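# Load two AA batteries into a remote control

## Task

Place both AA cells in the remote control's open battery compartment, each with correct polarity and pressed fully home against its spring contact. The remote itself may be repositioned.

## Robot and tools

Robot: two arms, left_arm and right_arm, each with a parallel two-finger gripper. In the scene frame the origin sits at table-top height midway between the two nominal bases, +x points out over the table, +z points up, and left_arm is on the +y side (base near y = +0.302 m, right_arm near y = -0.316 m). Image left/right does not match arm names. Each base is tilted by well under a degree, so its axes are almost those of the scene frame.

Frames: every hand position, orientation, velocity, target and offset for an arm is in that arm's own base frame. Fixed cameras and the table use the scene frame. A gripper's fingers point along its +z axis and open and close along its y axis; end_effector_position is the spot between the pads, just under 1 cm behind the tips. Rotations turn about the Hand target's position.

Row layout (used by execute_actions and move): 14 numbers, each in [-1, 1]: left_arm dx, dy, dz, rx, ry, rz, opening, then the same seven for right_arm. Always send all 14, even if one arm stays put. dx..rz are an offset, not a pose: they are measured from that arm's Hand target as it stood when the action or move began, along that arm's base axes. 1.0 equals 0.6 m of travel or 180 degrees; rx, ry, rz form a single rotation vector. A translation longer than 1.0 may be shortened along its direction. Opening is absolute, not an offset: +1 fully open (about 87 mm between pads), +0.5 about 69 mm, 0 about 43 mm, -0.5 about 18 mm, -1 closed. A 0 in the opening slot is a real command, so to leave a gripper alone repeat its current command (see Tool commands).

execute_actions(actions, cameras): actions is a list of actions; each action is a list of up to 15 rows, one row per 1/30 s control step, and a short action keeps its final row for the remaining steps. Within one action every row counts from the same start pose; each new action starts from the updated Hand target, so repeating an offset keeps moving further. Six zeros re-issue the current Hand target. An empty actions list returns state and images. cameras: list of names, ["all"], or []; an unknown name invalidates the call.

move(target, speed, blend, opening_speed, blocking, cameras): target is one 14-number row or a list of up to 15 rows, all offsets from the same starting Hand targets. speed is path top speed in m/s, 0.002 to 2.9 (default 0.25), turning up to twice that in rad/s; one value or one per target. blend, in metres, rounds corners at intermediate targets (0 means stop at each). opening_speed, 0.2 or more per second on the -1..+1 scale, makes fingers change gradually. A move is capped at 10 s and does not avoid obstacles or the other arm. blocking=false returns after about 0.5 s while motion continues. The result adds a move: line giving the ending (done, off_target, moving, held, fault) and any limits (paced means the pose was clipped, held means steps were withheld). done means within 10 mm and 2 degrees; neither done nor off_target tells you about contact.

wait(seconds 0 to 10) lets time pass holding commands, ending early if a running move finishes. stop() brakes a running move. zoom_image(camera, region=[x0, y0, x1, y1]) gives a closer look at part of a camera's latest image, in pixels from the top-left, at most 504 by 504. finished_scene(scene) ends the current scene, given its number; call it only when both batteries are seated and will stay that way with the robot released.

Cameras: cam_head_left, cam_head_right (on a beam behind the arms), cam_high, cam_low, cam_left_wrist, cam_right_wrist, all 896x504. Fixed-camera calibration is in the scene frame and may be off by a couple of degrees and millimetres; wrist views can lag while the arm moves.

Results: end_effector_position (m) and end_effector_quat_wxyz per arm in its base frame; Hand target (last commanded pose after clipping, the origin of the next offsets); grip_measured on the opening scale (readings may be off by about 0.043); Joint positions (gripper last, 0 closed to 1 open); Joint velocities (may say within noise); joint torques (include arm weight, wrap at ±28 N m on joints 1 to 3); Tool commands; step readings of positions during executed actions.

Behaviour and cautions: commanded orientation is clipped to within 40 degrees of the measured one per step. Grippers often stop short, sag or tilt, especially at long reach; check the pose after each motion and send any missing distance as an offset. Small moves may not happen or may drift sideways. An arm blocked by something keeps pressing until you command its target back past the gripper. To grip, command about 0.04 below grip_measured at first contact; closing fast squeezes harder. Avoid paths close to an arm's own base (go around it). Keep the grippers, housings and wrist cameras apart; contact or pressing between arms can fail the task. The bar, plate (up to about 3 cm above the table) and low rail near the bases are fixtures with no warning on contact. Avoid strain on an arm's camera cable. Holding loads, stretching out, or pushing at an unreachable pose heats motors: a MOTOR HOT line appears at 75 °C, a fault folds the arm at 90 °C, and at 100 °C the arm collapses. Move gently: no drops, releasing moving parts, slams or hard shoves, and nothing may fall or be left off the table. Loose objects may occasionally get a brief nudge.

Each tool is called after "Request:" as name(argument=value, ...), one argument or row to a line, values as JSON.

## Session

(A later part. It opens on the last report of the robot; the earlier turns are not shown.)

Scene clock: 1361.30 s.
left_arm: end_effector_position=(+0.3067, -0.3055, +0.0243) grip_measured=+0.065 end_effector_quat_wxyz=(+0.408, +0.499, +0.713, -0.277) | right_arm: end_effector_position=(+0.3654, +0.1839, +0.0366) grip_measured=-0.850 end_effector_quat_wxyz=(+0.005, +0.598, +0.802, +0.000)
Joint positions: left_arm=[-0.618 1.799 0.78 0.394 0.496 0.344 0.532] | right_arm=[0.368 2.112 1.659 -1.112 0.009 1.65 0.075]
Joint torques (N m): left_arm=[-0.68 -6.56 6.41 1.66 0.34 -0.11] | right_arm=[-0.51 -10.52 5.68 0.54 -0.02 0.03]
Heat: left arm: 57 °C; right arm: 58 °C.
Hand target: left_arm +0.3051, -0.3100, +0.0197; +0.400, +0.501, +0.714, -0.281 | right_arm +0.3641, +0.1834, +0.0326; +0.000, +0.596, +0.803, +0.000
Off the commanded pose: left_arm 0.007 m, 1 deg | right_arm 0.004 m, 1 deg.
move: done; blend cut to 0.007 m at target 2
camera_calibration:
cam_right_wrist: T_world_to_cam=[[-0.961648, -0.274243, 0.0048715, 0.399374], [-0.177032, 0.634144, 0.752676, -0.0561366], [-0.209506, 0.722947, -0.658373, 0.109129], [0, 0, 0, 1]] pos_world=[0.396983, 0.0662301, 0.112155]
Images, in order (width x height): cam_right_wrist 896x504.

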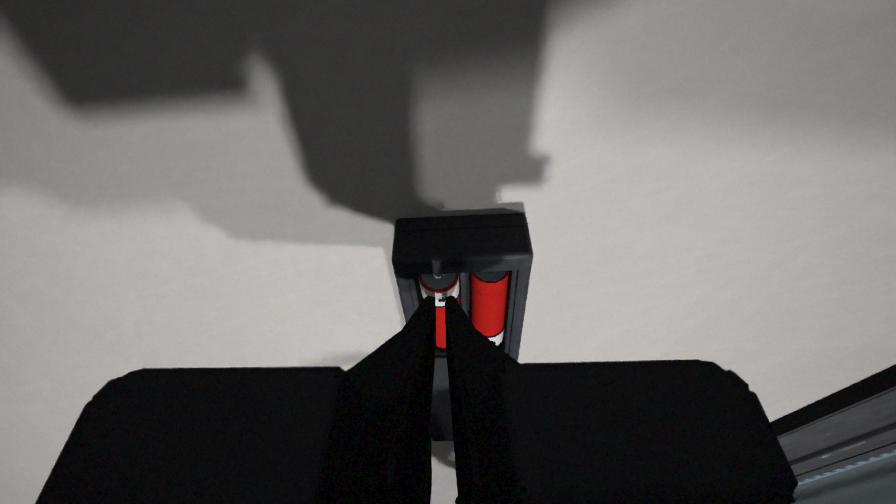

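Request:
move(
  target=[
    [0,0,0,0,0,0,0.0, -0.005,0.0155,0.0,0,0,0,-0.85],
    [0,0,0,0,0,0,0.0, -0.007,0.0155,-0.03,0,0,0,-0.85],
    [0,0,0,0,0,0,0.0, -0.019,0.050,-0.047,0,0,0,-0.85],
  ],
  speed=0.03,
  cameras=["cam_right_wrist","cam_left_wrist"],
)

Request:
zoom_image(
  camera="cam_right_wrist",
  region=[340, 160, 540, 380],
)

Request:
zoom_image(
  camera="cam_left_wrist",
  region=[350, 0, 550, 60],
)

Scene clock: 1368.73 s.
left_arm: end_effector_position=(+0.3067, -0.3055, +0.0243) grip_measured=+0.065 end_effector_quat_wxyz=(+0.408, +0.499, +0.713, -0.277) | right_arm: end_effector_position=(+0.3568, +0.2089, +0.0275) grip_measured=-0.850 end_effector_quat_wxyz=(+0.003, +0.594, +0.804, +0.011)
Joint positions: left_arm=[-0.618 1.799 0.78 0.394 0.496 0.344 0.532] | right_arm=[0.427 2.112 1.619 -1.055 -0.006 1.7 0.075]
Joint torques (N m): left_arm=[-0.95 -6.52 6.27 1.68 0.24 -0.22] | right_arm=[1.39 -7.69 3.36 1 0.15 0.33]
Heat: left arm: 57 °C; right arm: 58 °C.
Hand target: left_arm +0.3051, -0.3100, +0.0197; +0.400, +0.501, +0.714, -0.281 | right_arm +0.3527, +0.2133, +0.0043; +0.000, +0.596, +0.803, +0.000
Off the commanded pose: left_arm 0.007 m, 1 deg | right_arm 0.024 m, 1 deg.
move: off_target (right_arm)
camera_calibration:
cam_left_wrist: T_world_to_cam=[[-0.936744, -0.349642, -0.0161744, 0.179381], [-0.342375, 0.924918, -0.165244, 0.41434], [0.072736, -0.149253, -0.98612, 0.100835], [0, 0, 0, 1]] pos_world=[0.30256, -0.305462, 0.170804]
cam_right_wrist: T_world_to_cam=[[-0.959094, -0.28288, -0.0108334, 0.39925], [-0.190443, 0.616428, 0.764034, -0.0585783], [-0.209452, 0.734843, -0.645085, 0.0804022], [0, 0, 0, 1]] pos_world=[0.388603, 0.0899661, 0.100947]
Images, in order (width x height): cam_left_wrist 896x504, cam_right_wrist 896x504.

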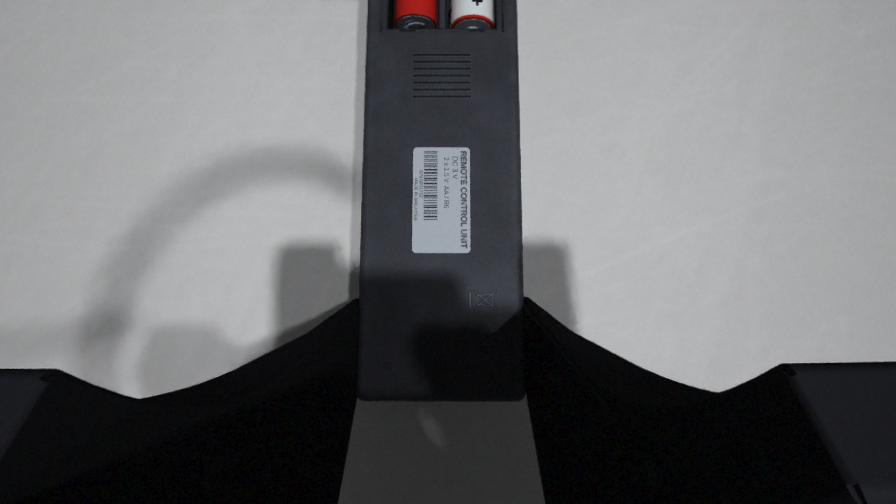

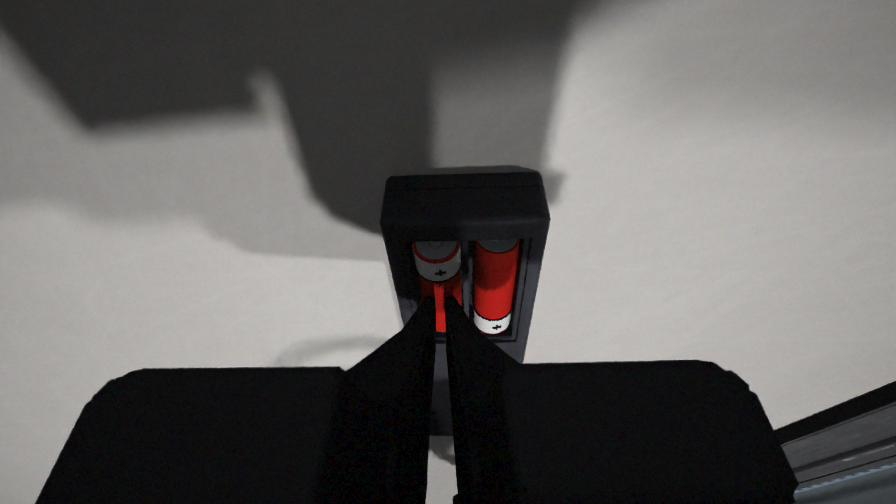

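Scaled by 2.291.

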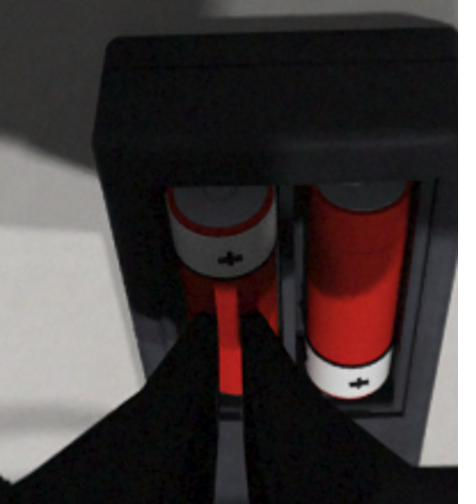

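Scaled by 2.520.

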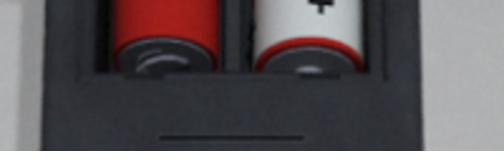

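Request:
move(
  target=[
    [0,0,0,0,0,0,0.0, 0.0068,-0.0073,0.02,0,0,0,-0.85],
    [0,0,0,0,0,0,0.0, 0.0068,-0.0073,0.080,0,0,0,-0.85],
    [0,0,0,0,0,0,0.0, 0.0180,-0.0422,0.080,0,0,0,-0.85],
    [0,0,0,0,0,0,0.0, 0.0180,-0.0422,0.044,0,0,0,-0.85],
  ],
  speed=[0.03,0.05,0.05,0.05],
  blend=[0.004,0.006,0,0],
  cameras=["cam_right_wrist"],
)

Request:
zoom_image(
  camera="cam_right_wrist",
  region=[340, 160, 540, 380],
)

Scene clock: 1379.53 s.
left_arm: end_effector_position=(+0.3067, -0.3055, +0.0243) grip_measured=+0.065 end_effector_quat_wxyz=(+0.408, +0.499, +0.713, -0.277) | right_arm: end_effector_position=(+0.3642, +0.1910, +0.0371) grip_measured=-0.850 end_effector_quat_wxyz=(+0.000, +0.598, +0.801, +0.006)
Joint positions: left_arm=[-0.618 1.799 0.78 0.394 0.496 0.344 0.532] | right_arm=[0.379 2.113 1.661 -1.108 -0.006 1.662 0.075]
Joint torques (N m): left_arm=[-0.8 -6.23 6.49 1.64 0.34 -0.15] | right_arm=[-0.46 -10.17 5.68 0.58 0.15 0.03]
Heat: left arm: 57 °C; right arm: 57 °C.
Hand target: left_arm +0.3051, -0.3100, +0.0197; +0.400, +0.501, +0.714, -0.281 | right_arm +0.3635, +0.1880, +0.0309; +0.000, +0.596, +0.803, +0.000
Off the commanded pose: left_arm 0.007 m, 1 deg | right_arm 0.007 m, 1 deg.
move: done
camera_calibration:
cam_right_wrist: T_world_to_cam=[[-0.961706, -0.274074, 0.0020626, 0.400173], [-0.175758, 0.62246, 0.762661, -0.0598264], [-0.21031, 0.733094, -0.646795, 0.101971], [0, 0, 0, 1]] pos_world=[0.39578, 0.0721619, 0.110756]
Images, in order (width x height): cam_right_wrist 896x504.

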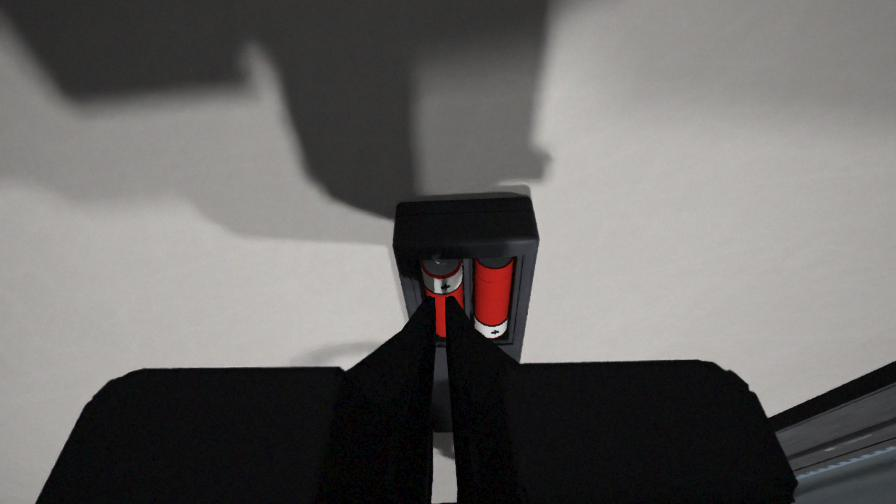

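Scaled by 2.291.

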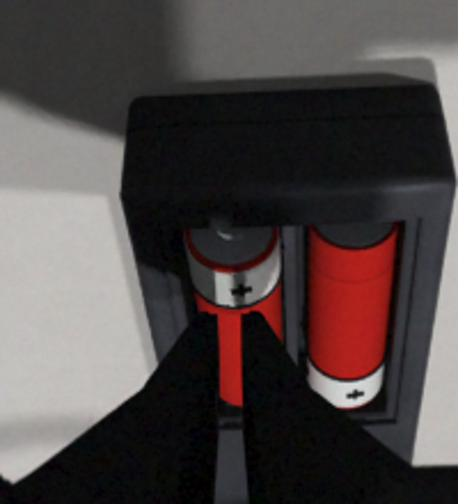

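Request:
move(
  target=[
    [0,0,0,0,0,0,0.0, -0.002,0.0,-0.025,0,0,0,-0.85],
    [0,0,0,0,0,0,0.0, -0.006,0.013,-0.045,0,0,0,-0.85],
  ],
  speed=0.03,
  cameras=["cam_right_wrist","cam_left_wrist"],
)

Request:
zoom_image(
  camera="cam_right_wrist",
  region=[340, 160, 540, 380],
)

Request:
zoom_image(
  camera="cam_left_wrist",
  region=[350, 0, 550, 60],
)

Scene clock: 1386.40 s.
left_arm: end_effector_position=(+0.3068, -0.3054, +0.0243) grip_measured=+0.065 end_effector_quat_wxyz=(+0.408, +0.499, +0.713, -0.277) | right_arm: end_effector_position=(+0.3631, +0.1923, +0.0255) grip_measured=-0.849 end_effector_quat_wxyz=(+0.000, +0.597, +0.802, +0.011)
Joint positions: left_arm=[-0.618 1.799 0.78 0.394 0.496 0.344 0.532] | right_arm=[0.381 2.115 1.614 -1.052 -0.012 1.66 0.075]
Joint torques (N m): left_arm=[-0.38 -6.32 6.48 1.67 0.35 -0.13] | right_arm=[1.4 -7.99 3.4 1 0.21 0.25]
Heat: left arm: 57 °C; right arm: 57 °C.
Hand target: left_arm +0.3051, -0.3100, +0.0197; +0.400, +0.501, +0.714, -0.281 | right_arm +0.3599, +0.1959, +0.0037; +0.000, +0.596, +0.803, +0.000
Off the commanded pose: left_arm 0.007 m, 1 deg | right_arm 0.022 m, 1 deg.
move: off_target (right_arm)
camera_calibration:
cam_left_wrist: T_world_to_cam=[[-0.936618, -0.349968, -0.0163781, 0.179279], [-0.342675, 0.924827, -0.165133, 0.414384], [0.0729384, -0.149054, -0.986135, 0.100837], [0, 0, 0, 1]] pos_world=[0.30256, -0.305461, 0.170804]
cam_right_wrist: T_world_to_cam=[[-0.960925, -0.276744, -0.00596809, 0.399927], [-0.181866, 0.614938, 0.767317, -0.0484436], [-0.20868, 0.73842, -0.64124, 0.091532], [0, 0, 0, 1]] pos_world=[0.394591, 0.0728784, 0.0982524]
Images, in order (width x height): cam_left_wrist 896x504, cam_right_wrist 896x504.

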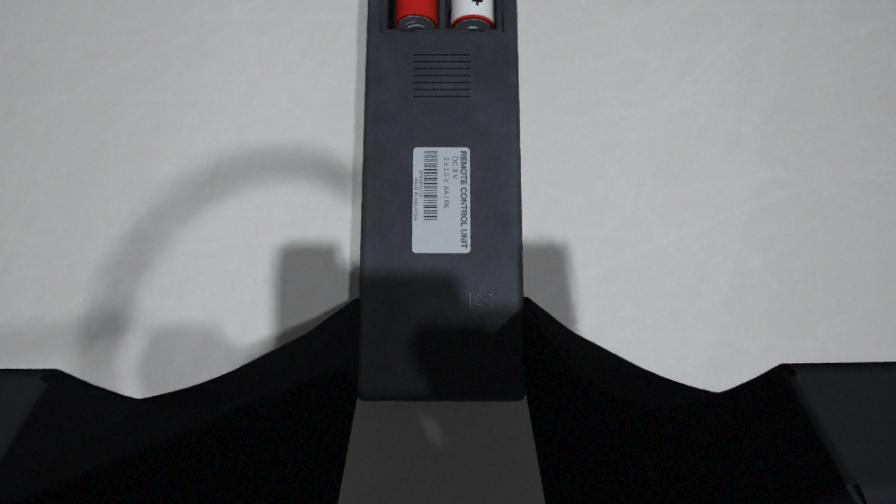

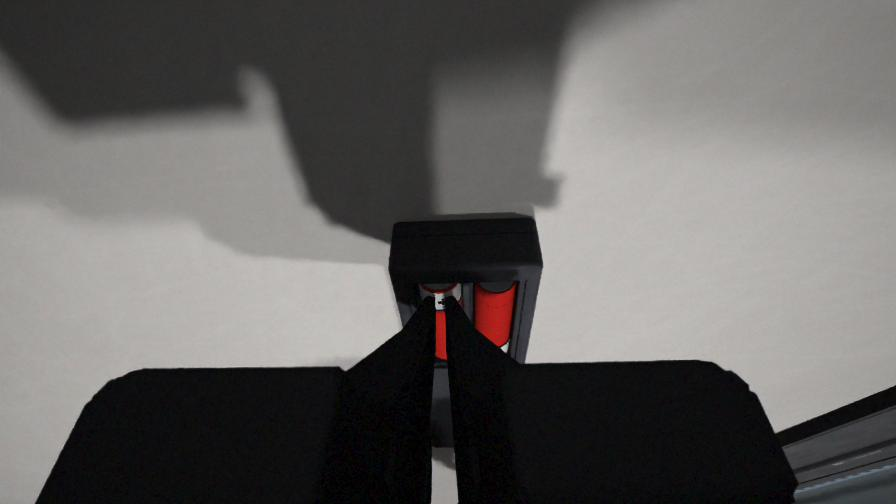

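Scaled by 2.291.

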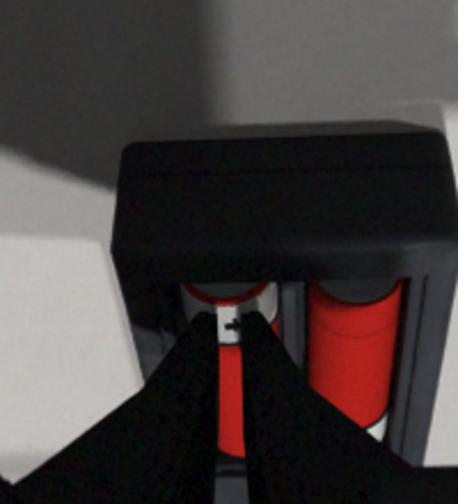

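Scaled by 2.520.

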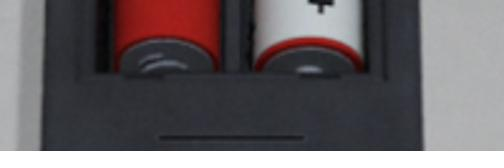

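Request:
move(
  target=[
    [0,0,0,0,0,0,0.0, 0,0,-0.02,0,0,0,-0.85],
    [0,0,0,0,0,0,0.0, -0.006,0.018,-0.02,0,0,0,-0.85],
  ],
  speed=0.03,
  cameras=[],
)

Scene clock: 1389.60 s.
left_arm: end_effector_position=(+0.3071, -0.3052, +0.0242) grip_measured=+0.065 end_effector_quat_wxyz=(+0.408, +0.498, +0.714, -0.276) | right_arm: end_effector_position=(+0.3632, +0.1936, +0.0249) grip_measured=-0.849 end_effector_quat_wxyz=(+0.009, +0.599, +0.800, +0.014)
Joint positions: left_arm=[-0.618 1.799 0.78 0.394 0.494 0.344 0.532] | right_arm=[0.389 2.102 1.594 -1.029 0.001 1.675 0.075]
Joint torques (N m): left_arm=[-0.76 -6.37 6.5 1.69 0.27 -0.18] | right_arm=[3.14 -5.63 2.88 1.21 0.07 0.37]
Heat: left arm: 57 °C; right arm: 56 °C.
Hand target: left_arm +0.3051, -0.3100, +0.0197; +0.400, +0.501, +0.714, -0.281 | right_arm +0.3562, +0.2068, -0.0083; +0.000, +0.596, +0.803, +0.000
Off the commanded pose: left_arm 0.007 m, 1 deg | right_arm 0.036 m, 2 deg.
move: off_target (right_arm)
No camera images: "cameras" was empty.

Request:
move(
  target=[
    [0,0,0,0,0,0,0.0, 0.0117,-0.022,0.02,0,0,0,-0.85],
    [0,0,0,0,0,0,0.0, 0.0117,-0.022,0.14,0,0,0,-0.85],
  ],
  speed=[0.03,0.08],
  blend=[0.004,0],
  cameras=["cam_right_wrist","cam_left_wrist"],
)

Request:
zoom_image(
  camera="cam_right_wrist",
  region=[340, 130, 540, 350],
)

Request:
zoom_image(
  camera="cam_left_wrist",
  region=[350, 0, 550, 60],
)

Scene clock: 1395.73 s.
left_arm: end_effector_position=(+0.3072, -0.3052, +0.0243) grip_measured=+0.065 end_effector_quat_wxyz=(+0.408, +0.498, +0.714, -0.276) | right_arm: end_effector_position=(+0.3608, +0.1919, +0.0648) grip_measured=-0.850 end_effector_quat_wxyz=(-0.004, +0.598, +0.801, -0.009)
Joint positions: left_arm=[-0.618 1.799 0.78 0.394 0.493 0.344 0.532] | right_arm=[0.388 2.114 1.774 -1.251 0.002 1.671 0.075]
Joint torques (N m): left_arm=[-0.51 -6.35 6.17 1.67 0.32 -0.12] | right_arm=[-0.06 -12.07 9.1 0.24 0.07 0.07]
Heat: left arm: 57 °C; right arm: 55 °C.
Hand target: left_arm +0.3051, -0.3099, +0.0197; +0.400, +0.501, +0.714, -0.281 | right_arm +0.3633, +0.1935, +0.0758; +0.000, +0.596, +0.803, +0.000
Off the commanded pose: left_arm 0.007 m, 1 deg | right_arm 0.011 m, 1 deg.
move: off_target (right_arm)
camera_calibration:
cam_left_wrist: T_world_to_cam=[[-0.935838, -0.351977, -0.0178759, 0.178969], [-0.344479, 0.924259, -0.164561, 0.414761], [0.0744437, -0.147845, -0.986205, 0.100741], [0, 0, 0, 1]] pos_world=[0.302863, -0.305459, 0.170804]
cam_right_wrist: T_world_to_cam=[[-0.961407, -0.273436, 0.0304933, 0.395007], [-0.156919, 0.635989, 0.755576, -0.0910996], [-0.225995, 0.72163, -0.654351, 0.126826], [0, 0, 0, 1]] pos_world=[0.39413, 0.0744261, 0.139776]
Images, in order (width x height): cam_left_wrist 896x504, cam_right_wrist 896x504.

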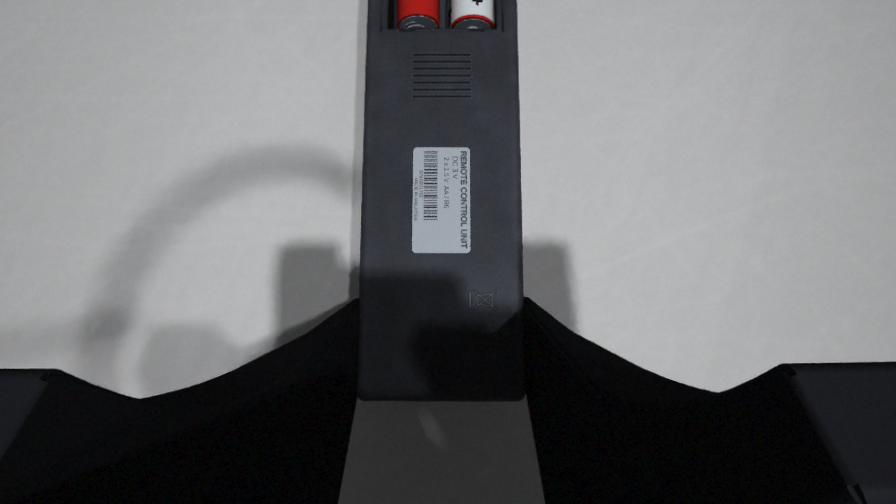

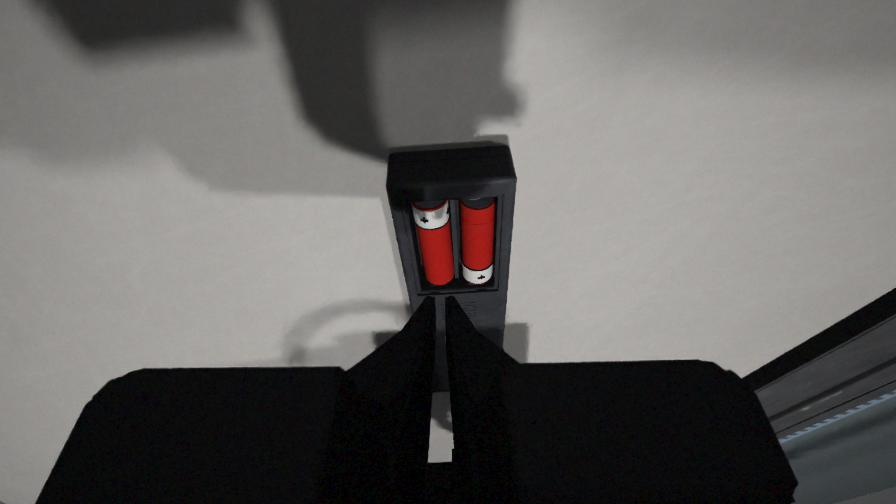

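Scaled by 2.291.

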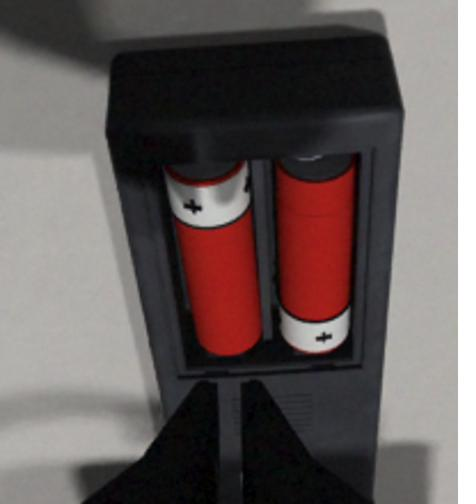

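Scaled by 2.520.

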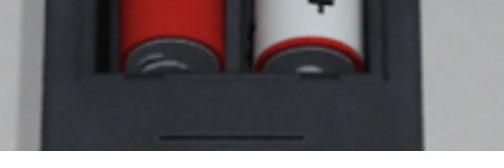

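Request:
move(
  target=[
    [0.0035,0.0078,0.007,0,0,0,0.0, 0,0,0.03,0,0,0,-0.85],
    [0.0035,0.0078,0.007,0,0,0,0.5, 0,0,0.06,0,0,0,-0.85],
    [-0.025,0.088,0.060,0,0,0,0.5, -0.02,-0.02,0.06,0,0,0,-0.85],
  ],
  speed=[0.03,0.03,0.08],
  opening_speed=0.5,
  cameras=["cam_right_wrist","cam_left_wrist"],
)

Request:
zoom_image(
  camera="cam_right_wrist",
  region=[340, 130, 540, 350],
)

Scene clock: 1406.27 s.
left_arm: end_effector_position=(+0.2923, -0.2607, +0.0523) grip_measured=+0.500 end_effector_quat_wxyz=(+0.397, +0.498, +0.718, -0.281) | right_arm: end_effector_position=(+0.3505, +0.1840, +0.1024) grip_measured=-0.850 end_effector_quat_wxyz=(-0.007, +0.597, +0.802, -0.014)
Joint positions: left_arm=[-0.514 1.596 0.715 0.197 0.586 0.414 0.75] | right_arm=[0.379 2.067 1.852 -1.386 0.002 1.658 0.075]
Joint torques (N m): left_arm=[0.9 -9.24 4.86 1.5 0.34 -0.01] | right_arm=[-0.83 -13.5 5.64 0.48 0.08 0.03]
Heat: left arm: 57 °C; right arm: 58 °C.
Hand target: left_arm +0.2900, -0.2571, +0.0555; +0.400, +0.501, +0.714, -0.281 | right_arm +0.3513, +0.1814, +0.1117; +0.000, +0.596, +0.803, +0.000
Off the commanded pose: left_arm 0.005 m, 1 deg | right_arm 0.010 m, 2 deg.
move: done
camera_calibration:
cam_left_wrist: T_world_to_cam=[[-0.938223, -0.346014, 0.00343641, 0.182353], [-0.342482, 0.927134, -0.15208, 0.372602], [0.0494358, -0.143862, -0.988362, 0.144522], [0, 0, 0, 1]] pos_world=[0.291553, -0.261564, 0.198878]
cam_right_wrist: T_world_to_cam=[[-0.959967, -0.277001, 0.0416448, 0.380835], [-0.151476, 0.638406, 0.754648, -0.118323], [-0.235624, 0.718128, -0.654807, 0.158906], [0, 0, 0, 1]] pos_world=[0.385108, 0.0669147, 0.177486]
Images, in order (width x height): cam_left_wrist 896x504, cam_right_wrist 896x504.

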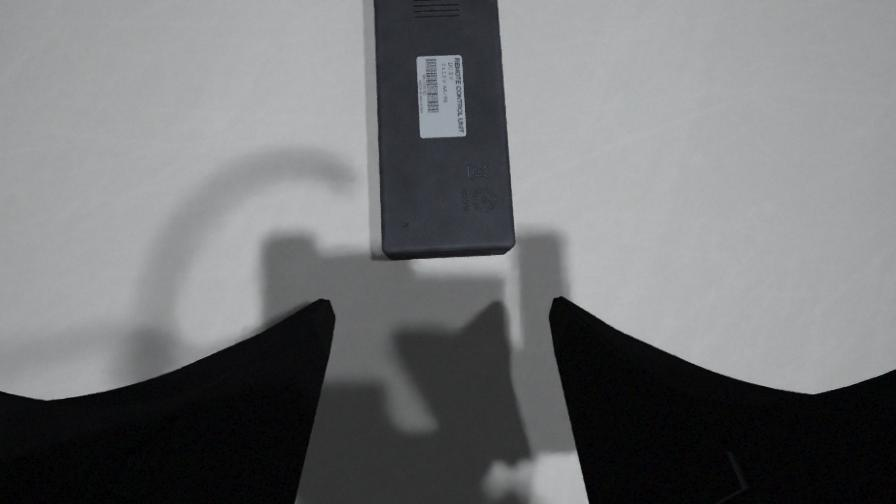

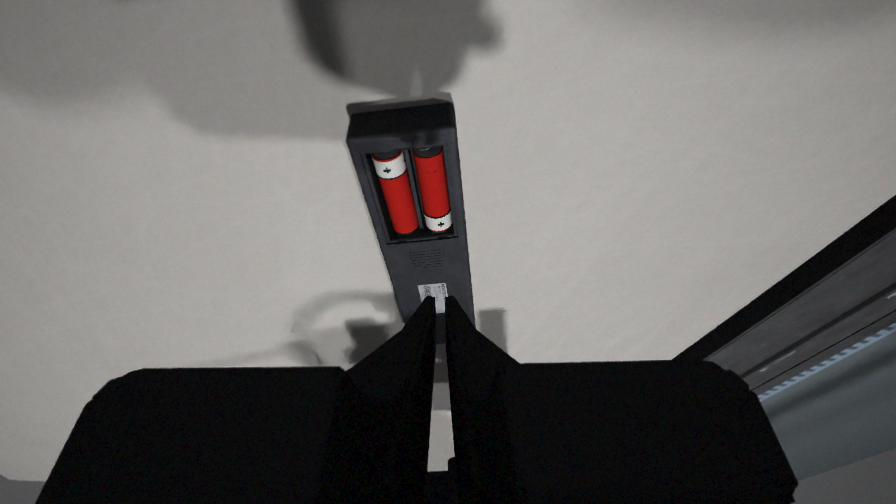

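Scaled by 2.291.

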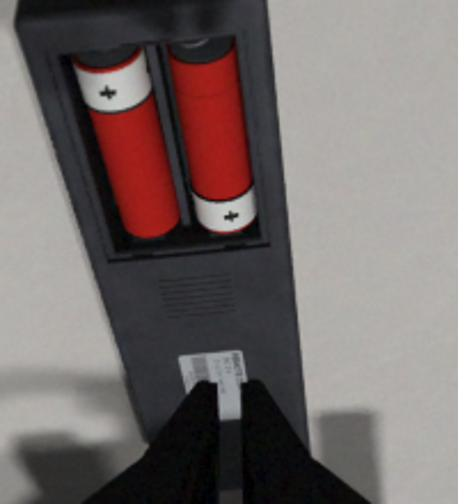

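Request:
finished_scene(
  scene=1,
)

The scene is finished: the task was done.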